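# Jog feeder tray to fill vial with 15-17 tablets

## Task

Shake or tap the feeder tray so that between 15 and 17 tablets end up inside the clear vial, with no tablet spilled anywhere else. A suggested method is a brief, sharp push on the vertical plate at the raised end of the tray, directed toward the outlet. When finished, the tray must rest against its stop and the vial must stand upright directly on the table surface.

## Robot and tools

Robot: two arms, left_arm and right_arm, each ending in a two-finger parallel gripper. Base positions in the scene frame: left_arm at (-0.016, +0.650, +0.011) m, right_arm at (+0.073, -0.696, +0.011) m, both nearly unrotated. A camera stand sits behind the arms. A loose object may occasionally be nudged by an outside disturbance.

Frames. Scene frame: origin at table-top height midway between the nominal bases, +z up, +x out over the table, left_arm on the +y side (not tied to image left/right). Fixed cameras and the table use the scene frame. Gripper positions, orientations, velocities and Hand targets in results are given in that arm's own base frame. Command offsets run along the axes of the arm's current Hand target. Gripper axes: fingers point along +z, close along y; a block projects about 10 cm toward +x. end_effector_position is the spot between the pads when shut; fingertips sit about 19 mm beyond it when closed, 6 mm when fully open.

The 18-number row (used by execute_actions and move): left_arm dx, dy, dz, rx, ry, rz, then left gripper position, force_limit, speed, then the same nine for right_arm. Always all 18, each in [-1, 1]. The six pose numbers are an offset, not a pose: measured from the Hand target at the start of that action or move, along that target's axes; 1.0 equals 0.6 m for dx/dy/dz and 180 degrees for rx/ry/rz, which form one rotation vector. Six zeros re-request the current Hand target. Gripper numbers are absolute settings: position +1 fully open (85 mm), about -0.8 pads touch, -1 squeeze until blocked; force_limit -1 to +1 (softer to harder); speed -1 about 20 mm/s, 0 about 85, +1 about 150. All start at +1. To leave a gripper alone, resend its last three numbers; 0 is itself a command.

execute_actions(actions, cameras): actions is a list of actions; each action is a list of up to 15 rows, one per 1/30 s step, the last row held if fewer. Every row in an action counts from the same start pose; the next action starts from the new Hand target, so a repeated offset keeps moving. Images return only for an empty actions list or when cameras names them (["all"], a list of names, or [] for none).

move(target, speed, blend, stop_force, zero, blocking, cameras): straight-line path for each gripper. target is one 18-number row or up to 15 rows; every row is an offset from the Hand targets at the move's start, not from the previous row. speed: m/s, 0.002 to 3.2, default 0.25 (turning up to twice that in rad/s); one value or one per target. blend: corner rounding in m for lists, default 0 (stop at each). stop_force: N, 4 to 120, shared by both arms; ends an arm's path when its wrist sensor feels that much push against its travel; don't use it when moving off a surface the gripper presses on, or while the gripper rotates; not allowed with blocking=false. zero: with stop_force, true (default) re-zeros before the move. blocking=false returns after about 0.5 s while motion continues. Moves last at least 0.5 s and at most 10 s; paths ignore obstacles and the other arm. The result adds a move: line (done, off_target, moving, held, fault, plus limits=paced or limits=held).

wait(seconds 0 to 10, cameras): lets time pass holding commands. stop(cameras): brakes a running move. zoom_image(camera, region=[x0, y0, x1, y1] pixels, top-left origin, at most 504 by 504): enlarges part of the latest image of cam_head_left, cam_head_right, cam_high, cam_low, cam_left_wrist or cam_right_wrist. zero_wrist_force(arm): tares that arm's wrist sensor. finished_scene(scene): ends the current scene, given its number; make no further call in that reply.

Result lines: end_effector_position (m), end_effector_quat_wxyz, velocities (m/s, rad/s); Hand target (last commanded pose after clipping; next offsets count from it, and the gripper may rest short of it); Joint velocities, printed as within noise when still; Tool commands; object_status (0 moving, 1 blocked while opening, 2 blocked while closing = gripping, 3 reached requested position); position_measured in counts (3 open, 78 about 60 mm, 130 about 40 mm, 180 about 20 mm, 230 pads touching); Wrist force and Wrist torque in gripper axes, plus a line with the peak since last shown; joint torques (include arm weight); MOTOR HOT and fault lines.

Motion limits: commanded orientation is clipped to 32 degrees from the measured one each step; joints are speed-limited; commands are smoothed with a lag, and fast moves can overshoot.

Avoid: net force of roughly 150 N on an arm or its contact torque limits (wrist joints only about 35 to 39 N m) cause a 10 s stop; arms are stiff, so aiming even slightly past a firm contact risks this. Do not let the arms hit or squeeze each other. Do not slam fixed parts or push very hard. Anything falling off the table fails the task. Avoid passing near an arm's own base and keeping arms stretched or straining, which overheats motors (brakes at 85 °C). Here the tap should be brief and sized so tablets do not overshoot the vial or knock it over.

Each tool is called after "Request:" as name(argument=value, ...) on one line, values as JSON.

## Session

Request:
execute_actions(actions=[])

Scene clock: 0.00 s.
left_arm: end_effector_position=(+0.5971, -0.5234, +0.2585) position_measured=3 object_status=3 end_effector_quat_wxyz=(-0.008, +1.000, -0.004, -0.001) | right_arm: end_effector_position=(+0.7678, +0.2994, +0.3447) position_measured=3 object_status=3 end_effector_quat_wxyz=(-0.374, +0.682, +0.572, +0.261)
Joint positions: left_arm=[-0.944 -1.345 1.766 -1.977 -1.563 2.205] | right_arm=[3.452 -1.847 -1.836 -0.73 2.484 2.205]
Joint velocities: within noise
Joint torques (N m): no reading
Wrist force (N): no reading
Wrist torque (N m): no reading
Wrist force, peak (N): no reading
Hand target: left_arm +0.5971, -0.5234, +0.2585; -0.008, +1.000, -0.004, -0.001 | right_arm +0.7678, +0.2994, +0.3447; -0.374, +0.682, +0.572, +0.261
Tool commands: left_gripper/position=+1.0 left_gripper/force_limit=+1.0 left_gripper/speed=+1.0 right_gripper/position=+1.0 right_gripper/force_limit=+1.0 right_gripper/speed=+1.0

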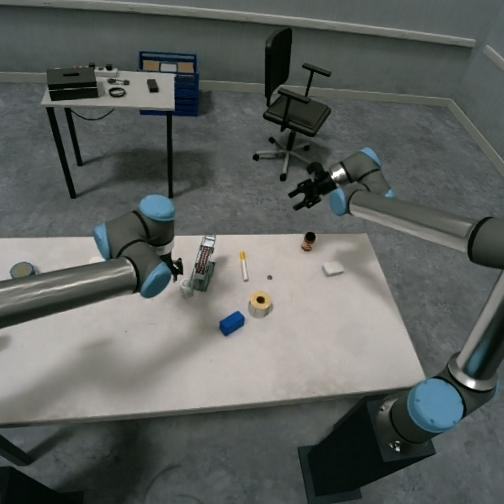

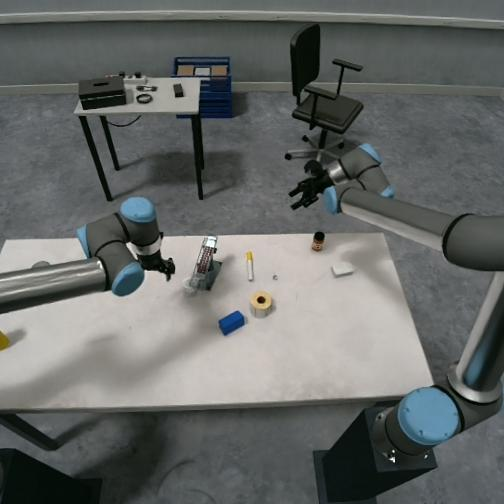

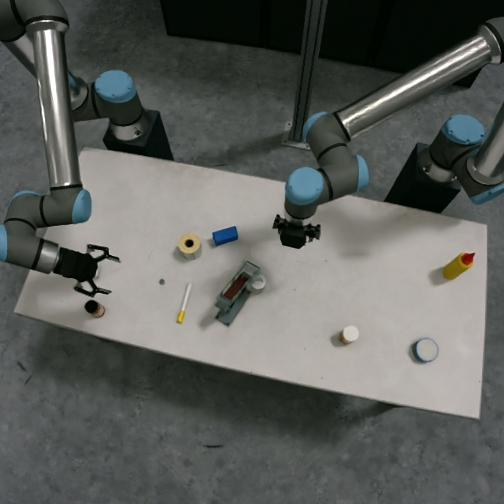

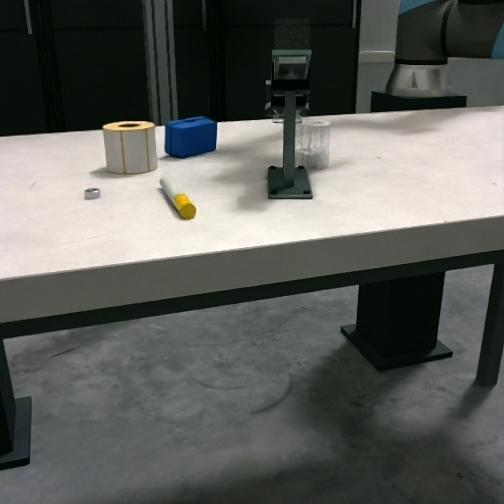

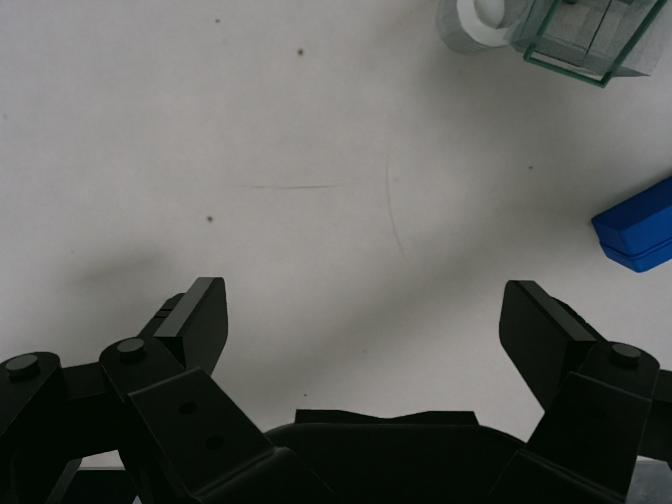

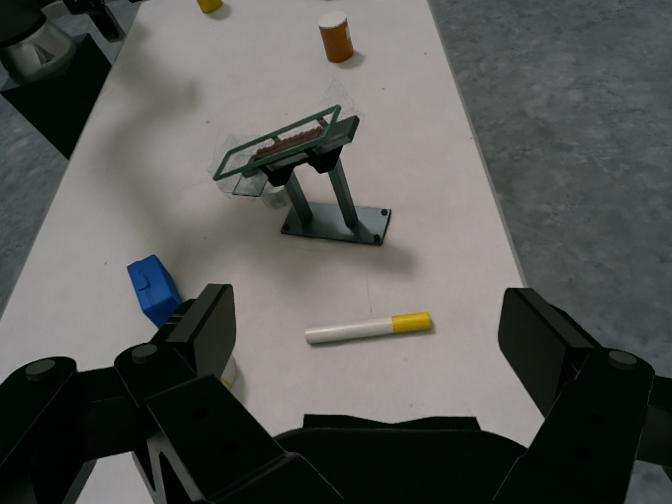

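Request:
zoom_image(camera="cam_right_wrist", region=[190, 60, 430, 260])

Request:
zoom_image(camera="cam_high", region=[190, 240, 290, 340])

Request:
zoom_image(camera="cam_head_left", region=[160, 220, 250, 310])

Request:
zoom_image(camera="cam_low", region=[230, 10, 370, 210])

Scaled by 2.100 from the camera's 672x504 image, which has a finer 960x720 frame.

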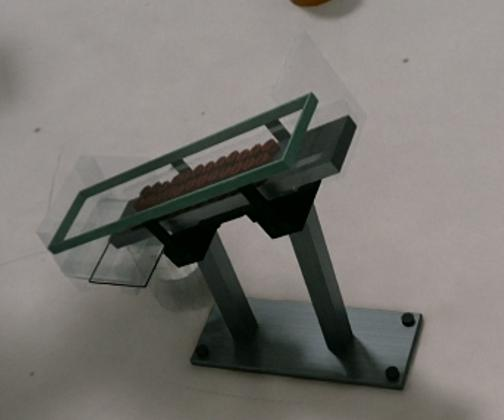

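Scaled by 5.040 from the camera's 504x504 image, which has a finer 720x720 frame.

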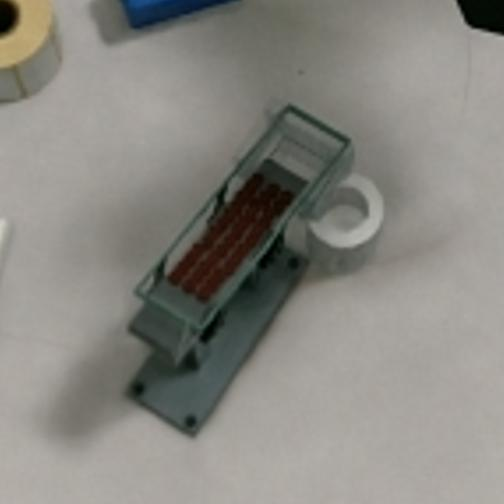

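Scaled by 5.600 from the camera's 504x504 image, which has a finer 720x720 frame.

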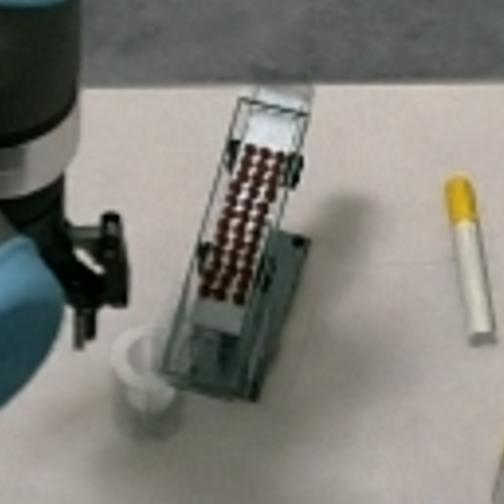

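Scaled by 2.520 from the camera's 504x504 image, which has a finer 720x720 frame.

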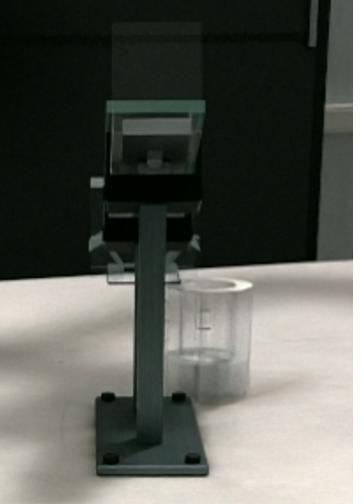

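Request:
move(target=[0,0.15,-0.1,0,0,0,1,1,1,0.13,0,0.3,0,0,0,1,1,1], cameras=["cam_left_wrist","cam_right_wrist","cam_high"])

Request:
zoom_image(camera="cam_right_wrist", region=[100, 0, 500, 300])

Request:
zoom_image(camera="cam_left_wrist", region=[200, 0, 500, 225])

Scene clock: 54.87 s.
left_arm: end_effector_position=(+0.5965, -0.6144, +0.3169) position_measured=3 object_status=3 end_effector_quat_wxyz=(-0.008, +1.000, -0.004, -0.002) | right_arm: end_effector_position=(+0.7716, +0.4906, +0.3007) position_measured=3 object_status=3 end_effector_quat_wxyz=(-0.374, +0.682, +0.572, +0.261)
Joint positions: left_arm=[-1.007 -1.28 1.573 -1.848 -1.564 2.142] | right_arm=[3.671 -1.989 -1.779 -0.408 2.394 2.515]
Joint torques (N m): left_arm=[12.06 -83.31 -46.66 -9.47 -0.97 1.59] | right_arm=[6.07 91.7 30.83 2.91 4.05 2.06]
Wrist force (N): left_arm=[0.3 0.2 0.5] | right_arm=[-0.3 0.4 -0.6]
Wrist torque (N m): left_arm=[0.04 -0.12 0.28] | right_arm=[0.17 0.04 -0.08]
Wrist force, peak (N): left_arm=[0.0 -1.9 1.2] | right_arm=[-1.7 0.0 -3.9]
Hand target: left_arm +0.5966, -0.6144, +0.3170; -0.008, +1.000, -0.004, -0.001 | right_arm +0.7715, +0.4906, +0.3007; -0.374, +0.682, +0.572, +0.261
Off the commanded pose: left_arm 0.000 m, 0 deg | right_arm 0.000 m, 0 deg.
move: done
Images, in order (width x height): cam_high 504x504, cam_left_wrist 672x504, cam_right_wrist 672x504.

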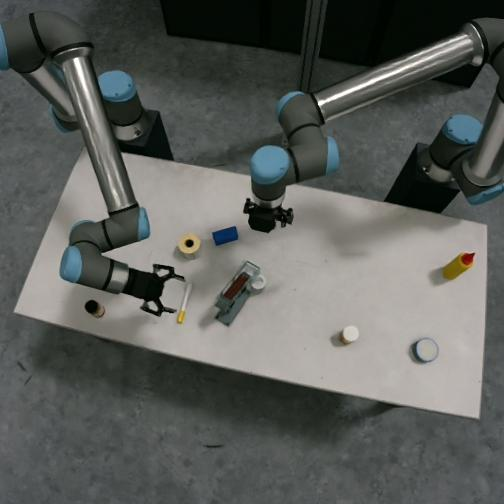

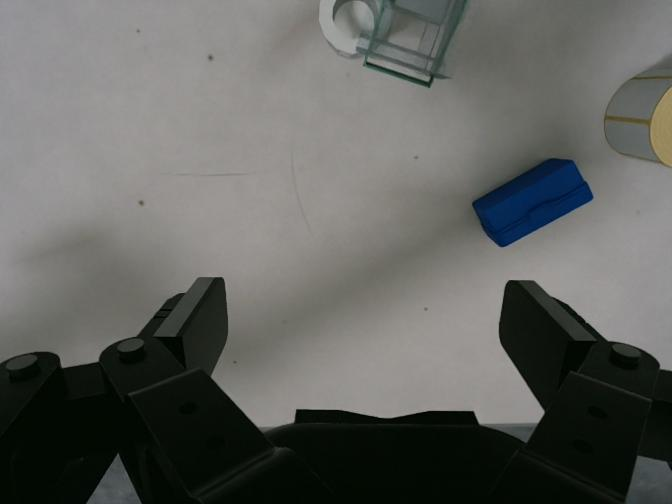

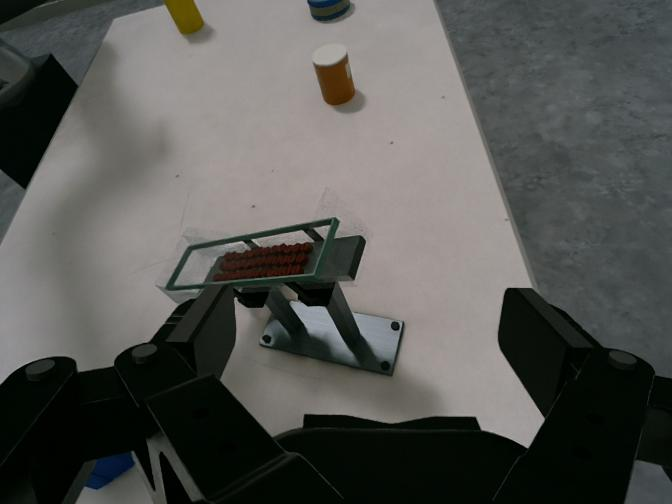

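Scaled by 1.260 from the camera's 672x504 image, which has a finer 960x720 frame.

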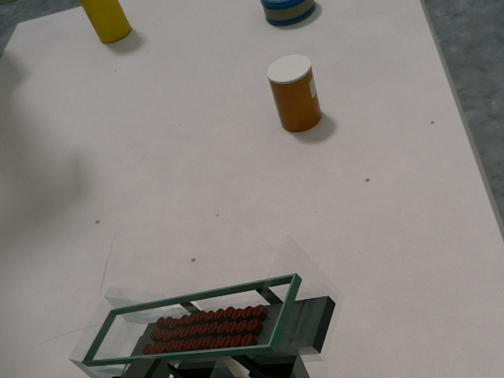

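Scaled by 1.680 from the camera's 672x504 image, which has a finer 960x720 frame.

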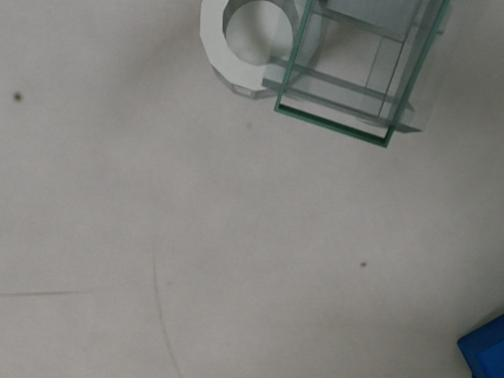

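Request:
move(target=[0.2,-0.05,0,0,0,0,1,1,1,0,0,0,0,0,0,1,1,1], cameras=["cam_left_wrist"])

Request:
zoom_image(camera="cam_left_wrist", region=[200, 0, 600, 300])

Scene clock: 66.90 s.
left_arm: end_effector_position=(+0.7167, -0.5853, +0.3171) position_measured=3 object_status=3 end_effector_quat_wxyz=(-0.008, +1.000, -0.004, -0.001) | right_arm: end_effector_position=(+0.7715, +0.4906, +0.3007) position_measured=3 object_status=3 end_effector_quat_wxyz=(-0.374, +0.682, +0.572, +0.261)
Joint positions: left_arm=[-0.877 -1.17 1.421 -1.807 -1.562 2.272] | right_arm=[3.671 -1.989 -1.779 -0.408 2.394 2.515]
Joint torques (N m): left_arm=[6.53 -83.08 -49.66 -9.11 -1.47 1.16] | right_arm=[7.4 100.03 30.98 6.97 4.21 2.08]
Wrist force (N): left_arm=[-0.2 0.2 0.4] | right_arm=[-0.5 0.0 -0.3]
Wrist torque (N m): left_arm=[-0.01 0.07 0.03] | right_arm=[0.10 0.08 -0.08]
Wrist force, peak (N): left_arm=[3.3 -0.9 0.4] | right_arm=[-0.6 0.5 -0.8]
Hand target: left_arm +0.7168, -0.5853, +0.3171; -0.008, +1.000, -0.004, -0.001 | right_arm +0.7715, +0.4906, +0.3007; -0.374, +0.682, +0.572, +0.261
Off the commanded pose: left_arm 0.000 m, 0 deg | right_arm 0.000 m, 0 deg.
move: done
Images, in order (width x height): cam_left_wrist 672x504.

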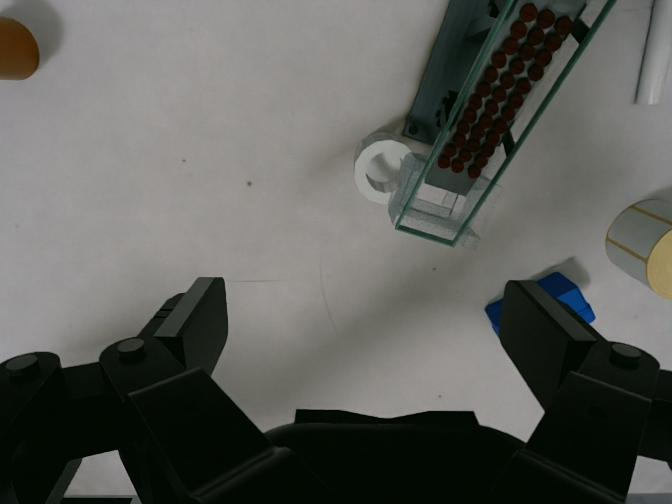

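Scaled by 1.260 from the camera's 672x504 image, which has a finer 960x720 frame.

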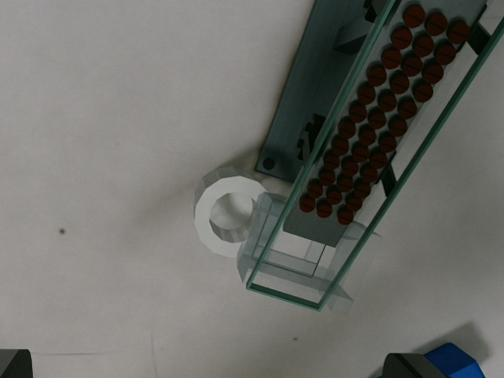

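Request:
move(target=[0,0,0,0,0,0,1,1,1,-0.188,-0.092,0.067,0,0,0,1,1,1], cameras=["cam_right_wrist","cam_high"])

Request:
zoom_image(camera="cam_right_wrist", region=[200, 50, 500, 300])

Scene clock: 113.87 s.
left_arm: end_effector_position=(+0.7168, -0.5853, +0.3171) position_measured=3 object_status=3 end_effector_quat_wxyz=(-0.008, +1.000, -0.004, -0.001) | right_arm: end_effector_position=(+0.6911, +0.4610, +0.2004) position_measured=3 object_status=3 end_effector_quat_wxyz=(-0.374, +0.682, +0.572, +0.261)
Joint positions: left_arm=[-0.877 -1.17 1.421 -1.808 -1.562 2.272] | right_arm=[3.691 -1.999 -2.007 -0.151 2.384 2.541]
Joint torques (N m): left_arm=[6.61 -78.08 -60.57 -9.2 -1.24 1.61] | right_arm=[-9.6 93.92 32.45 5.38 3.16 -1.33]
Wrist force (N): left_arm=[0.0 0.2 0.6] | right_arm=[-0.4 -0.5 -0.5]
Wrist torque (N m): left_arm=[0.00 0.04 0.03] | right_arm=[-0.02 0.09 -0.16]
Wrist force, peak (N): left_arm=[-0.1 0.8 0.4] | right_arm=[3.1 2.0 -1.9]
Hand target: left_arm +0.7168, -0.5853, +0.3171; -0.008, +1.000, -0.004, -0.001 | right_arm +0.6911, +0.4609, +0.2005; -0.374, +0.682, +0.572, +0.261
Off the commanded pose: left_arm 0.000 m, 0 deg | right_arm 0.000 m, 0 deg.
move: done
Images, in order (width x height): cam_high 504x504, cam_right_wrist 672x504.

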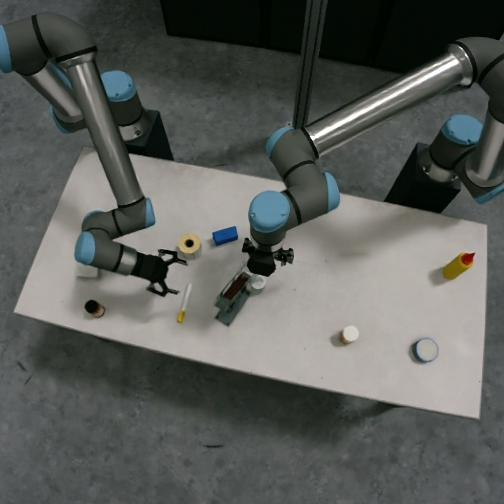

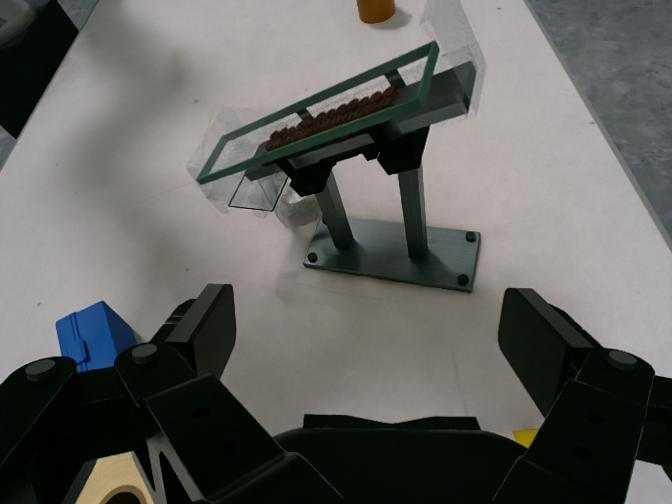

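Scaled by 1.680 from the camera's 672x504 image, which has a finer 960x720 frame.

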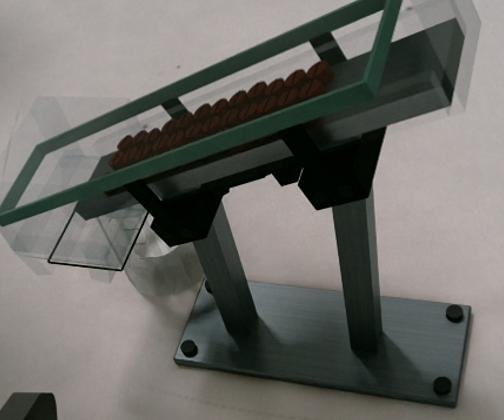

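Request:
move(target=[0.05,-0.27,0.117,-0.25,0,0,1,1,1,0,0,0,0,0,0,1,1,1], cameras=["cam_left_wrist"])

Request:
zoom_image(camera="cam_left_wrist", region=[150, 0, 500, 300])

Scene clock: 131.93 s.
left_arm: end_effector_position=(+0.7478, -0.4224, +0.2494) position_measured=3 object_status=3 end_effector_quat_wxyz=(+0.375, +0.927, -0.003, -0.003) | right_arm: end_effector_position=(+0.6911, +0.4609, +0.2005) position_measured=3 object_status=3 end_effector_quat_wxyz=(-0.374, +0.682, +0.572, +0.261)
Joint positions: left_arm=[-0.516 -1.227 1.896 -2.678 -2.225 2.481] | right_arm=[3.691 -1.999 -2.007 -0.151 2.384 2.54]
Joint torques (N m): left_arm=[3.92 -74.64 -51.51 -5.25 -2.49 -0.59] | right_arm=[-10.02 94.13 23.5 7.15 3.61 -1.01]
Wrist force (N): left_arm=[0.4 -0.8 -1.4] | right_arm=[-0.2 -0.3 -0.2]
Wrist torque (N m): left_arm=[-0.18 0.02 -0.19] | right_arm=[0.00 0.05 -0.16]
Wrist force, peak (N): left_arm=[0.4 -3.8 -2.0] | right_arm=[-0.1 -0.5 -0.8]
Hand target: left_arm +0.7478, -0.4224, +0.2495; +0.375, +0.927, -0.003, -0.003 | right_arm +0.6911, +0.4609, +0.2005; -0.374, +0.682, +0.572, +0.261
Off the commanded pose: left_arm 0.000 m, 0 deg | right_arm 0.000 m, 0 deg.
move: done
Images, in order (width x height): cam_left_wrist 672x504.

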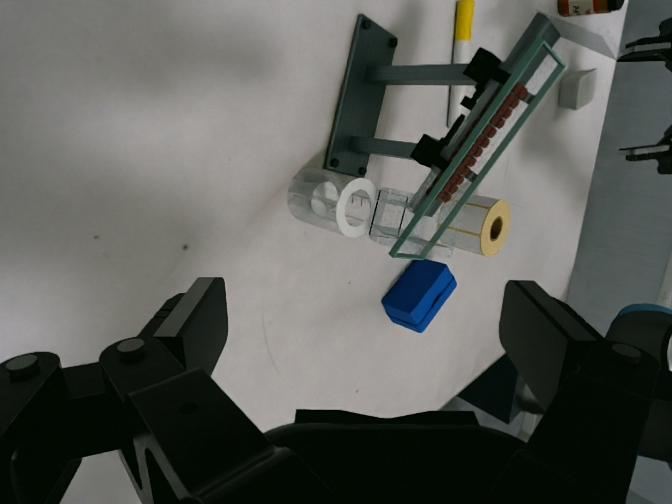

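Scaled by 1.440 from the camera's 672x504 image, which has a finer 960x720 frame.

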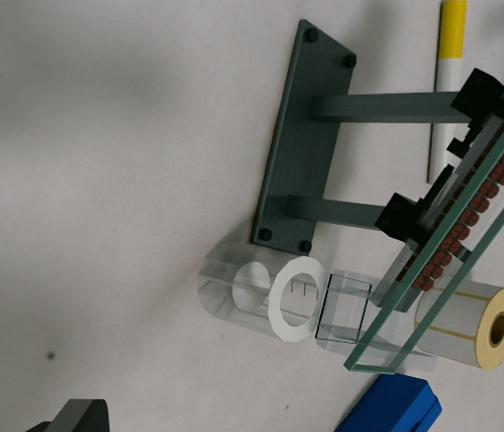

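Request:
move(target=[0.01,-0.015,0.333,0,0,0,1,1,1,0,0,0,0,0,0,1,1,1], cameras=["cam_left_wrist","cam_right_wrist","cam_low"])

Request:
zoom_image(camera="cam_right_wrist", region=[150, 50, 400, 250])

Request:
zoom_image(camera="cam_low", region=[230, 10, 370, 210])

Scene clock: 192.57 s.
left_arm: end_effector_position=(+0.7524, -0.5549, +0.0998) position_measured=3 object_status=3 end_effector_quat_wxyz=(+0.375, +0.927, -0.003, -0.003) | right_arm: end_effector_position=(+0.6911, +0.4609, +0.2005) position_measured=3 object_status=3 end_effector_quat_wxyz=(-0.374, +0.682, +0.572, +0.261)
Joint positions: left_arm=[-0.653 -0.965 1.845 -2.977 -2.161 2.332] | right_arm=[3.691 -1.999 -2.007 -0.151 2.384 2.54]
Joint torques (N m): left_arm=[3.1 -75.89 -26.41 -2.11 -3.83 0.2] | right_arm=[-11.33 93.48 23.26 7.31 3.82 -1.36]
Wrist force (N): left_arm=[1.4 -0.8 -0.6] | right_arm=[-0.1 -0.2 -0.3]
Wrist torque (N m): left_arm=[-0.05 -0.16 0.21] | right_arm=[0.03 0.03 -0.16]
Wrist force, peak (N): left_arm=[0.3 -1.0 -5.3] | right_arm=[-0.2 -0.6 -0.6]
Hand target: left_arm +0.7524, -0.5549, +0.0996; +0.375, +0.927, -0.003, -0.003 | right_arm +0.6911, +0.4609, +0.2005; -0.374, +0.682, +0.572, +0.261
Off the commanded pose: left_arm 0.000 m, 0 deg | right_arm 0.000 m, 0 deg.
move: done
Images, in order (width x height): cam_low 504x504, cam_left_wrist 672x504, cam_right_wrist 672x504.

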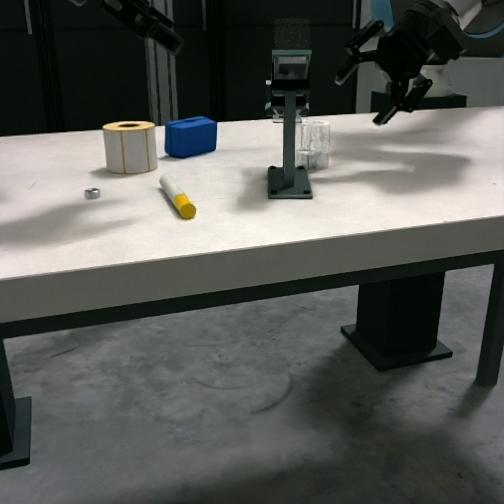

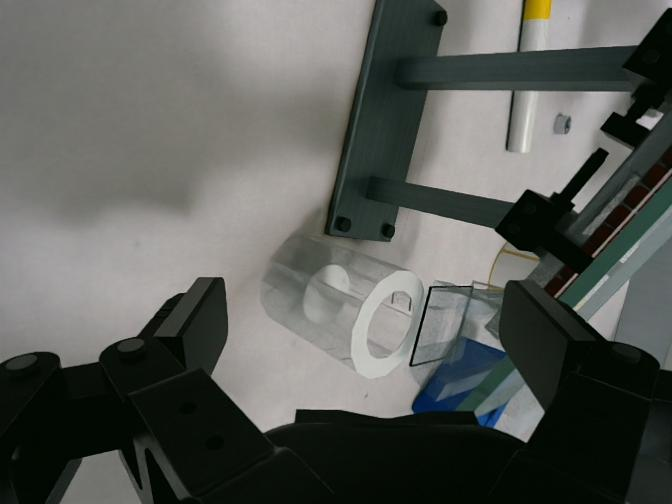

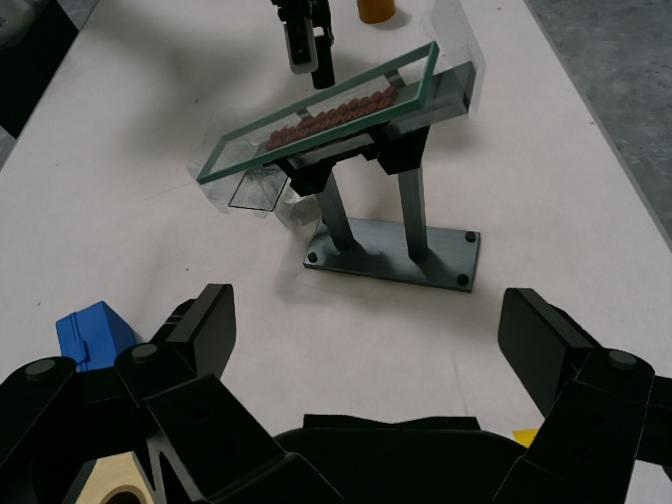

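Scaled by 2.016 from the camera's 672x504 image, which has a finer 960x720 frame.

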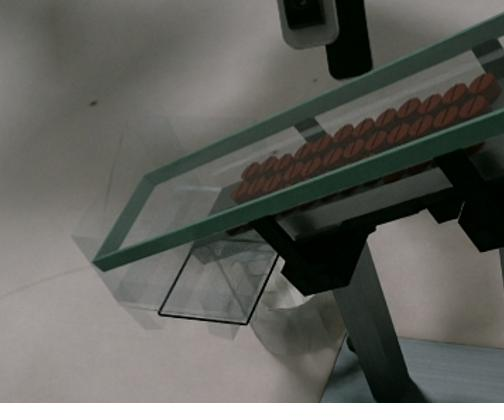

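Scaled by 2.520 from the camera's 504x504 image, which has a finer 720x720 frame.

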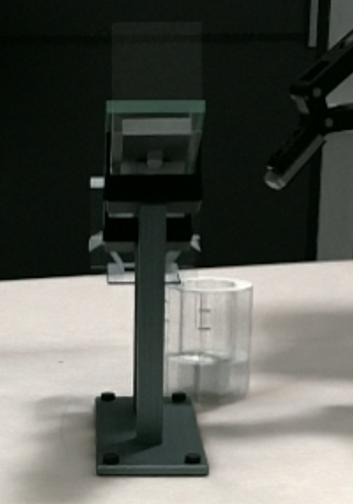

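Request:
move(target=[-0.075,0,0,0,0,0,1,1,1,0,0,0,0,0,0,1,1,1], cameras=["cam_left_wrist"])

Request:
zoom_image(camera="cam_left_wrist", region=[200, 50, 600, 350])

Scene clock: 249.53 s.
left_arm: end_effector_position=(+0.7073, -0.5546, +0.0998) position_measured=3 object_status=3 end_effector_quat_wxyz=(+0.375, +0.927, -0.003, -0.003) end_effector_velocity=(+0.001, +0.000, +0.000) end_effector_angular_velocity=(+0.001, +0.000, -0.002) | right_arm: end_effector_position=(+0.6911, +0.4609, +0.2005) position_measured=3 object_status=3 end_effector_quat_wxyz=(-0.374, +0.682, +0.572, +0.261)
Joint positions: left_arm=[-0.688 -1.005 1.93 -3.041 -2.143 2.296] | right_arm=[3.691 -1.999 -2.007 -0.151 2.384 2.54]
Joint velocities: left_arm=[0.001 0.001 -0.004 0.005 -0.001 0.003] | right_arm=[within noise]
Joint torques (N m): left_arm=[9.3 -72.23 -45.84 -0.74 -2.5 1.17] | right_arm=[-12.01 92.67 23.36 7.22 3.51 -1.38]
Wrist force (N): left_arm=[0.1 -0.7 -0.5] | right_arm=[-0.2 -0.2 -0.9]
Wrist torque (N m): left_arm=[-0.10 0.01 0.14] | right_arm=[0.02 0.05 -0.16]
Wrist force, peak (N): left_arm=[2.8 -1.2 -0.9] | right_arm=[-0.2 -0.2 -0.9]
Hand target: left_arm +0.7074, -0.5545, +0.0998; +0.375, +0.927, -0.003, -0.003 | right_arm +0.6911, +0.4609, +0.2005; -0.374, +0.682, +0.572, +0.261
Off the commanded pose: left_arm 0.000 m, 0 deg | right_arm 0.000 m, 0 deg.
move: done
Images, in order (width x height): cam_left_wrist 672x504.

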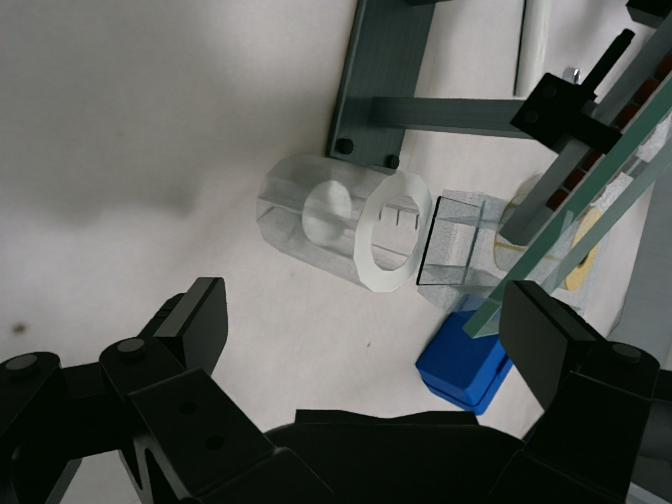

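Scaled by 1.260 from the camera's 672x504 image, which has a finer 960x720 frame.

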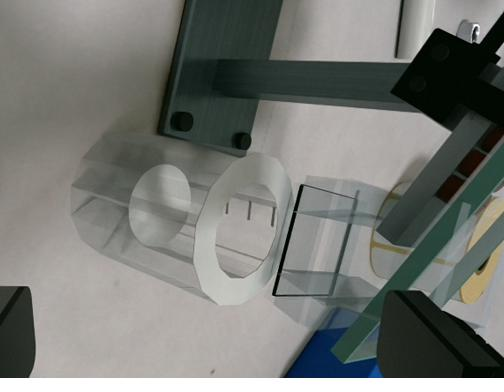

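Request:
move(target=[0,0,0,0,0,0.5,1,1,1,0,0,0,0,0,0,1,1,1], cameras=["cam_left_wrist"])

Request:
zoom_image(camera="cam_left_wrist", region=[150, 0, 550, 300])

Scene clock: 278.03 s.
left_arm: end_effector_position=(+0.7073, -0.5546, +0.0997) position_measured=3 object_status=3 end_effector_quat_wxyz=(+0.267, +0.653, -0.658, +0.263) | right_arm: end_effector_position=(+0.6911, +0.4609, +0.2005) position_measured=3 object_status=3 end_effector_quat_wxyz=(-0.374, +0.682, +0.572, +0.261)
Joint positions: left_arm=[-0.687 -1.005 1.93 -3.04 -2.144 3.867] | right_arm=[3.691 -1.999 -2.007 -0.151 2.384 2.54]
Joint torques (N m): left_arm=[6.2 -81.41 -46.95 -1.01 -3.39 1.39] | right_arm=[-10.28 92.49 23.27 7.09 3.81 -1.16]
Wrist force (N): left_arm=[-0.9 0.9 0.1] | right_arm=[-0.2 0.2 -0.3]
Wrist torque (N m): left_arm=[0.16 0.09 0.03] | right_arm=[0.09 0.05 -0.16]
Wrist force, peak (N): left_arm=[-1.3 0.8 0.2] | right_arm=[-0.6 0.0 -0.7]
Hand target: left_arm +0.7074, -0.5545, +0.0998; +0.267, +0.653, -0.658, +0.263 | right_arm +0.6911, +0.4609, +0.2005; -0.374, +0.682, +0.572, +0.261
Off the commanded pose: left_arm 0.000 m, 0 deg | right_arm 0.000 m, 0 deg.
move: done
Images, in order (width x height): cam_left_wrist 672x504.

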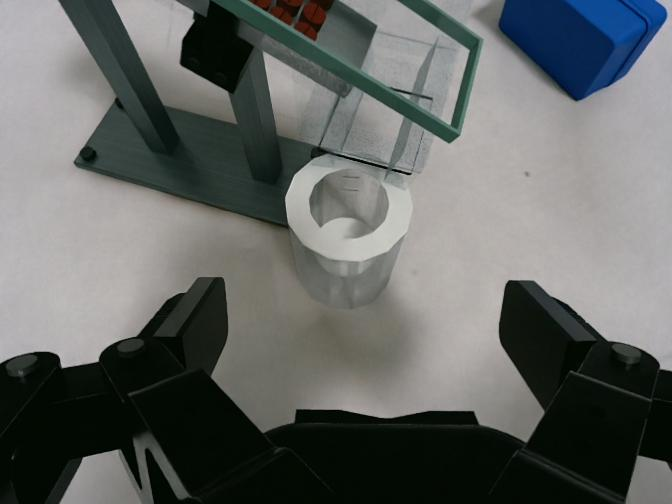

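Scaled by 1.260 from the camera's 672x504 image, which has a finer 960x720 frame.

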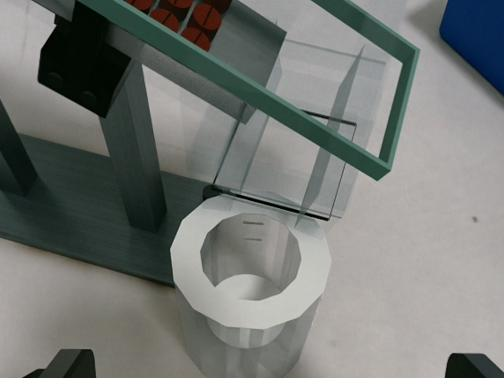

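Request:
move(target=[0,-0.005,0.17,0,0,0,1,1,1,0,0,0,0,0,0,1,1,1], speed=0.1, cameras=["cam_left_wrist"])

Request:
zoom_image(camera="cam_left_wrist", region=[150, 100, 602, 440])

Scene clock: 307.83 s.
left_arm: end_effector_position=(+0.7097, -0.6257, +0.0266) position_measured=3 object_status=3 end_effector_quat_wxyz=(+0.267, +0.653, -0.658, +0.263) | right_arm: end_effector_position=(+0.6911, +0.4609, +0.2005) position_measured=3 object_status=3 end_effector_quat_wxyz=(-0.374, +0.682, +0.572, +0.261)
Joint positions: left_arm=[-0.753 -0.858 1.853 -3.145 -2.109 3.802] | right_arm=[3.691 -1.999 -2.007 -0.151 2.384 2.54]
Joint torques (N m): left_arm=[13.77 -100.37 -22.41 -0.6 -2.86 1.26] | right_arm=[-10.85 92.57 24.21 7.09 3.5 -1.17]
Wrist force (N): left_arm=[-1.0 0.3 -0.6] | right_arm=[-0.3 -0.4 -0.2]
Wrist torque (N m): left_arm=[0.02 0.12 0.35] | right_arm=[-0.02 0.05 -0.16]
Wrist force, peak (N): left_arm=[-1.7 0.4 -2.4] | right_arm=[-0.4 -0.2 -0.7]
Hand target: left_arm +0.7096, -0.6255, +0.0265; +0.267, +0.653, -0.658, +0.263 | right_arm +0.6911, +0.4609, +0.2005; -0.374, +0.682, +0.572, +0.261
Off the commanded pose: left_arm 0.000 m, 0 deg | right_arm 0.000 m, 0 deg.
move: done
Images, in order (width x height): cam_left_wrist 672x504.

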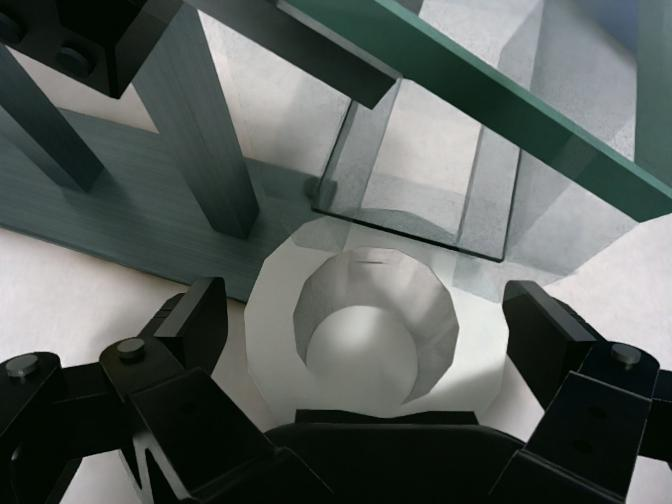

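Scaled by 1.115 from the camera's 672x504 image, which has a finer 960x720 frame.

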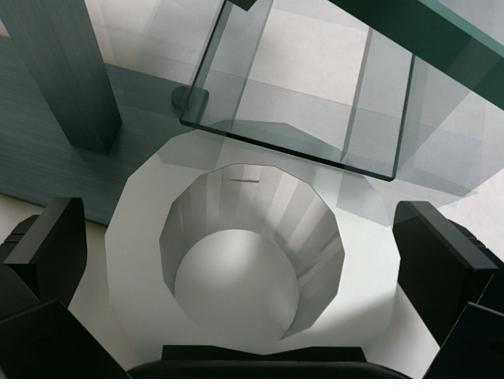

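Request:
move(target=[0,0,0,0,0,0,-1,-1,-1,0,0,0,0,0,0,1,1,1], cameras=["cam_left_wrist","cam_right_wrist","cam_low"])

Request:
zoom_image(camera="cam_right_wrist", region=[150, 50, 400, 250])

Request:
zoom_image(camera="cam_low", region=[230, 10, 370, 210])

Scene clock: 318.77 s.
left_arm: end_effector_position=(+0.7096, -0.6255, +0.0265) position_measured=86 object_status=2 end_effector_quat_wxyz=(+0.267, +0.653, -0.658, +0.263) | right_arm: end_effector_position=(+0.6911, +0.4609, +0.2005) position_measured=3 object_status=3 end_effector_quat_wxyz=(-0.374, +0.682, +0.572, +0.261)
Joint positions: left_arm=[-0.753 -0.858 1.853 -3.145 -2.109 3.802] | right_arm=[3.691 -1.999 -2.007 -0.151 2.384 2.54]
Joint torques (N m): left_arm=[12.16 -86.03 -22.57 -0.99 -3.08 1.01] | right_arm=[-11.74 92.84 24.42 7.06 3.32 -1.2]
Wrist force (N): left_arm=[0.9 1.1 -3.4] | right_arm=[-0.1 -0.2 -0.2]
Wrist torque (N m): left_arm=[0.11 0.03 0.38] | right_arm=[0.02 0.02 -0.16]
Wrist force, peak (N): left_arm=[1.5 0.9 -4.1] | right_arm=[-0.4 -0.2 -0.8]
Hand target: left_arm +0.7096, -0.6255, +0.0265; +0.267, +0.653, -0.658, +0.263 | right_arm +0.6911, +0.4609, +0.2005; -0.374, +0.682, +0.572, +0.261
Off the commanded pose: left_arm 0.000 m, 0 deg | right_arm 0.000 m, 0 deg.
move: done
Images, in order (width x height): cam_low 504x504, cam_left_wrist 672x504, cam_right_wrist 672x504.

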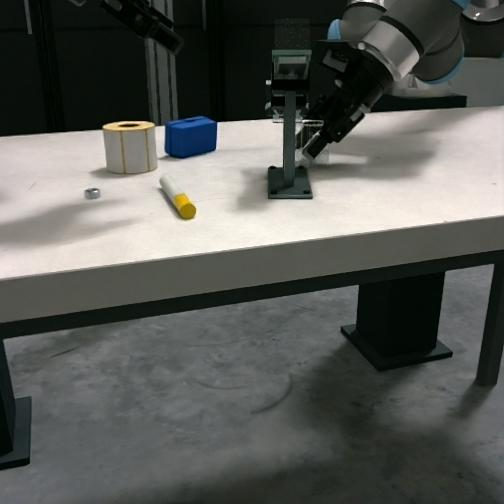

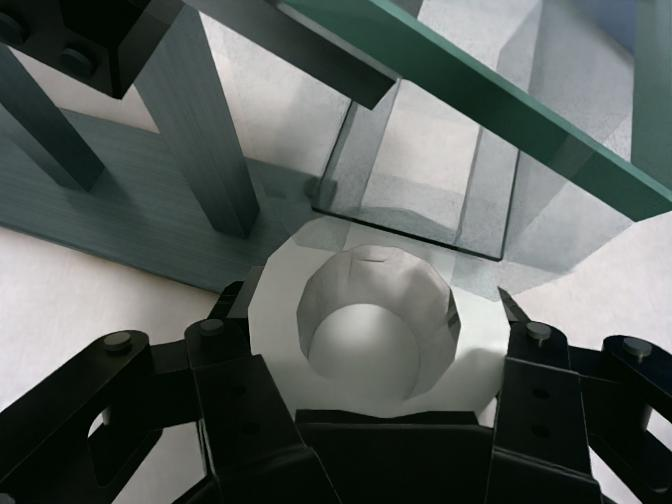

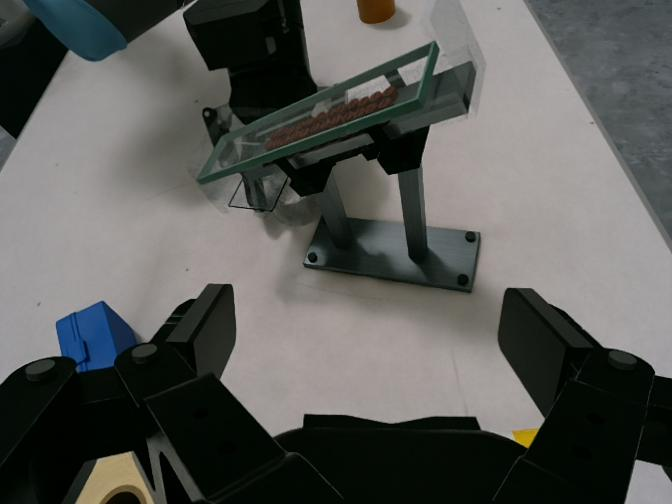

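Scaled by 2.016 from the camera's 672x504 image, which has a finer 960x720 frame.

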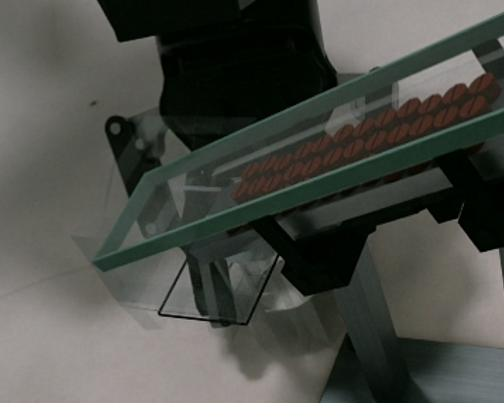

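Scaled by 2.520 from the camera's 504x504 image, which has a finer 720x720 frame.

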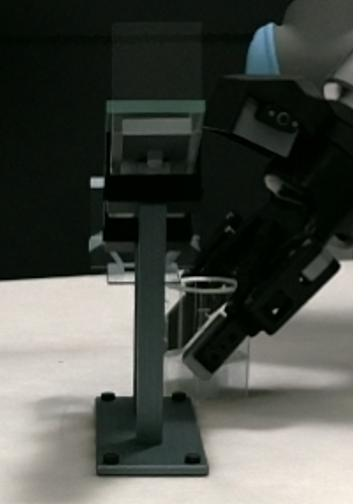

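Request:
move(target=[[0,0,0,0,0,0,1,-1,0,0,0,0,0,0,0,1,1,1],[0.0139,0,-0.0144,0,0,0,1,-1,0,0,0,0,0,0,0,1,1,1],[0.0139,0,-0.0144,0,0,0,-1,-1,-1,0,0,0,0,0,0,1,1,1]], cameras=["cam_left_wrist"])

Scene clock: 374.93 s.
left_arm: end_effector_position=(+0.7097, -0.6255, +0.0385) position_measured=92 object_status=2 end_effector_quat_wxyz=(+0.267, +0.653, -0.658, +0.263) | right_arm: end_effector_position=(+0.6911, +0.4609, +0.2005) position_measured=3 object_status=3 end_effector_quat_wxyz=(-0.374, +0.682, +0.572, +0.261)
Joint positions: left_arm=[-0.753 -0.875 1.854 -3.128 -2.109 3.802] | right_arm=[3.691 -1.999 -2.007 -0.151 2.384 2.54]
Joint torques (N m): left_arm=[12.13 -80.59 -26.76 -6.95 -3.11 0.81] | right_arm=[-10.52 93.4 24.23 7.05 3.54 -1.18]
Wrist force (N): left_arm=[2.5 0.8 -5.9] | right_arm=[-0.5 -0.1 -0.4]
Wrist torque (N m): left_arm=[0.11 -0.01 0.38] | right_arm=[0.04 0.09 -0.16]
Wrist force, peak (N): left_arm=[2.5 0.8 -5.9] | right_arm=[-0.3 -0.2 -0.8]
Hand target: left_arm +0.7097, -0.6255, +0.0385; +0.267, +0.653, -0.658, +0.263 | right_arm +0.6911, +0.4609, +0.2005; -0.374, +0.682, +0.572, +0.261
Off the commanded pose: left_arm 0.000 m, 0 deg | right_arm 0.000 m, 0 deg.
move: done
Images, in order (width x height): cam_left_wrist 672x504.

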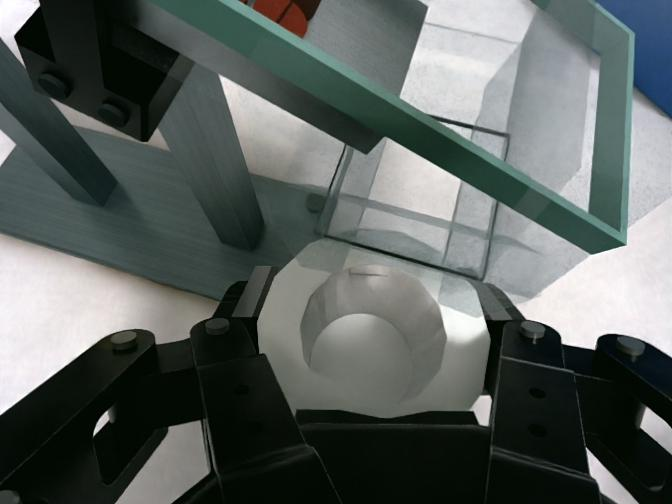

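Request:
wait(seconds=0, cameras=["cam_high","cam_head_left"])

Scene clock: 443.83 s.
left_arm: end_effector_position=(+0.7097, -0.6255, +0.0385) position_measured=92 object_status=2 end_effector_quat_wxyz=(+0.267, +0.653, -0.658, +0.263) | right_arm: end_effector_position=(+0.6911, +0.4609, +0.2005) position_measured=3 object_status=3 end_effector_quat_wxyz=(-0.374, +0.682, +0.572, +0.261)
Joint positions: left_arm=[-0.753 -0.875 1.854 -3.128 -2.109 3.802] | right_arm=[3.691 -1.999 -2.007 -0.151 2.384 2.54]
Joint torques (N m): left_arm=[3.21 -81.43 -34.08 -0.24 -1.63 0.49] | right_arm=[-11.91 94.35 24.8 6.96 3.24 -1.24]
Wrist force (N): left_arm=[1.8 0.7 -5.3] | right_arm=[-0.5 -0.3 -0.5]
Wrist torque (N m): left_arm=[0.11 0.04 0.38] | right_arm=[0.00 0.09 -0.15]
Wrist force, peak (N): left_arm=[2.7 1.0 -5.8] | right_arm=[-0.6 -0.5 -0.6]
Hand target: left_arm +0.7097, -0.6255, +0.0385; +0.267, +0.653, -0.658, +0.263 | right_arm +0.6911, +0.4609, +0.2005; -0.374, +0.682, +0.572, +0.261
Tool commands: left_gripper/position=-1.0 left_gripper/force_limit=-1.0 left_gripper/speed=-1.0 right_gripper/position=+1.0 right_gripper/force_limit=+1.0 right_gripper/speed=+1.0
Off the commanded pose: left_arm 0.000 m, 0 deg | right_arm 0.000 m, 0 deg.
Images, in order (width x height): cam_head_left 504x504, cam_high 504x504.

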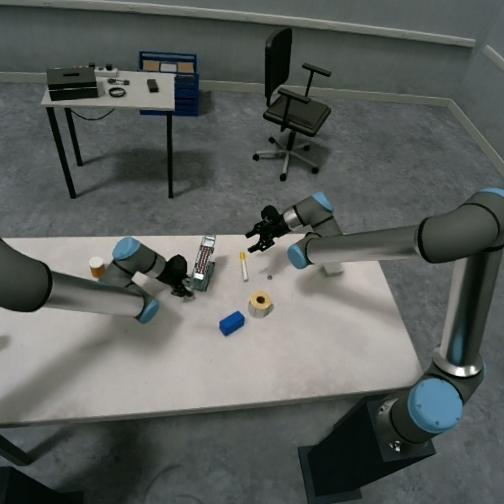

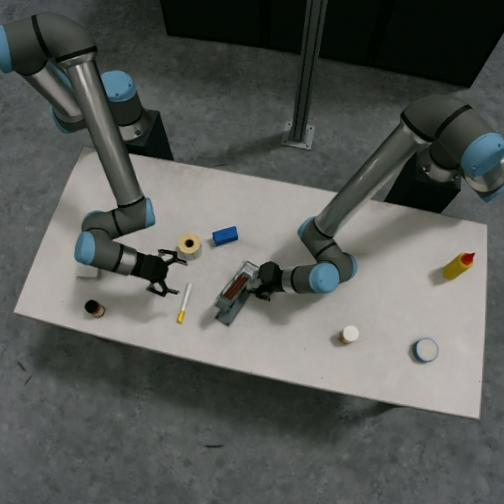

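Request:
move(target=[[0,0,0,0,0,0,1,-1,0,0,0,0,0,0,0,1,1,1],[0,0,0,0,0.139,0,1,-1,0,0,0,0,0,0,0,1,1,1],[0,0,0,0,0.139,0,-1,-1,-1,0,0,0,0,0,0,1,1,1]], cameras=["cam_left_wrist","cam_right_wrist"])

Scene clock: 453.40 s.
left_arm: end_effector_position=(+0.7096, -0.6251, +0.0387) position_measured=3 object_status=3 end_effector_quat_wxyz=(+0.387, +0.591, -0.596, +0.382) | right_arm: end_effector_position=(+0.6911, +0.4609, +0.2005) position_measured=3 object_status=3 end_effector_quat_wxyz=(-0.374, +0.682, +0.572, +0.261)
Joint positions: left_arm=[-0.694 -0.697 1.829 -3.657 -2.358 3.605] | right_arm=[3.691 -1.999 -2.007 -0.151 2.384 2.54]
Joint torques (N m): left_arm=[-3.6 -94.87 -25.17 -5.21 -0.6 -0.94] | right_arm=[-9.71 93.56 24.9 6.89 3.66 -1.23]
Wrist force (N): left_arm=[-0.9 0.1 -0.2] | right_arm=[-0.4 0.0 -0.2]
Wrist torque (N m): left_arm=[0.10 0.11 0.33] | right_arm=[0.06 0.07 -0.15]
Wrist force, peak (N): left_arm=[2.7 0.7 -6.0] | right_arm=[-0.4 -0.1 -0.7]
Hand target: left_arm +0.7096, -0.6251, +0.0387; +0.387, +0.591, -0.596, +0.382 (not the last commanded pose) | right_arm +0.6911, +0.4609, +0.2005; -0.374, +0.682, +0.572, +0.261
Tool commands: left_gripper/position=+1.0 left_gripper/force_limit=-1.0 left_gripper/speed=+0.003922 right_gripper/position=+1.0 right_gripper/force_limit=+1.0 right_gripper/speed=+1.0
Off the commanded pose: left_arm 0.000 m, 3 deg | right_arm 0.000 m, 0 deg.
FORCE FAULT: contact force on the left arm reached its limit, and that arm stopped. The contact can be on any part of that arm, not only on its tool. That arm's remaining commands of this call were not run. That arm is still stopped at the end of this call. That arm stays stopped for about 10 more seconds. Until then a move that you send moves the other arm only, and its call returns only when the move has ended. Once the stop has ended, the next robot result says so. If the stop ends while you think or write, that arm runs what you send next, counted from a new Hand target: where the arm stands when the stop ends. While its stop runs, that arm takes no new command, but its gripper still runs the gripper command that each later call begins with. Until it ends, the stop uses up actions while you think or wait. An arm that is not stopped still takes commands.
move: fault (left_arm); path passed 2 of 3 targets; target 3's new numbers were not sent
Images, in order (width x height): cam_left_wrist 672x504, cam_right_wrist 672x504.

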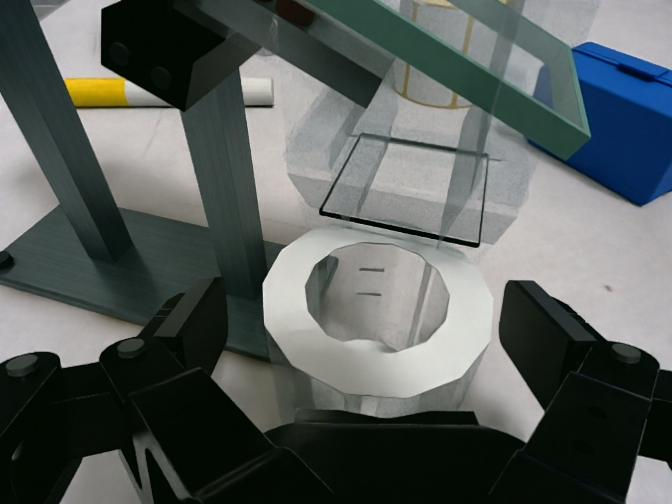

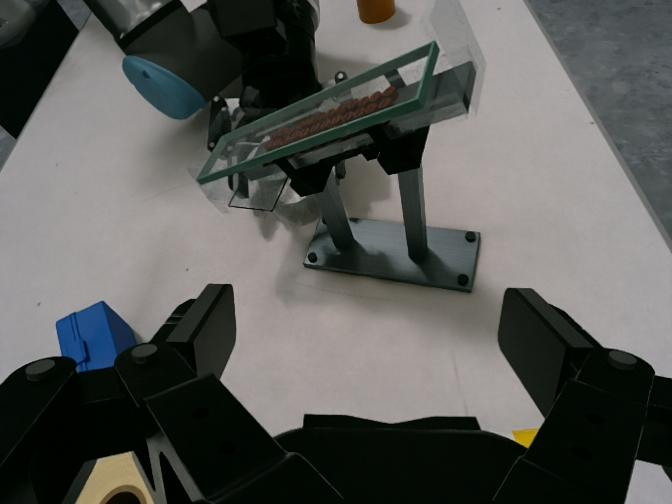

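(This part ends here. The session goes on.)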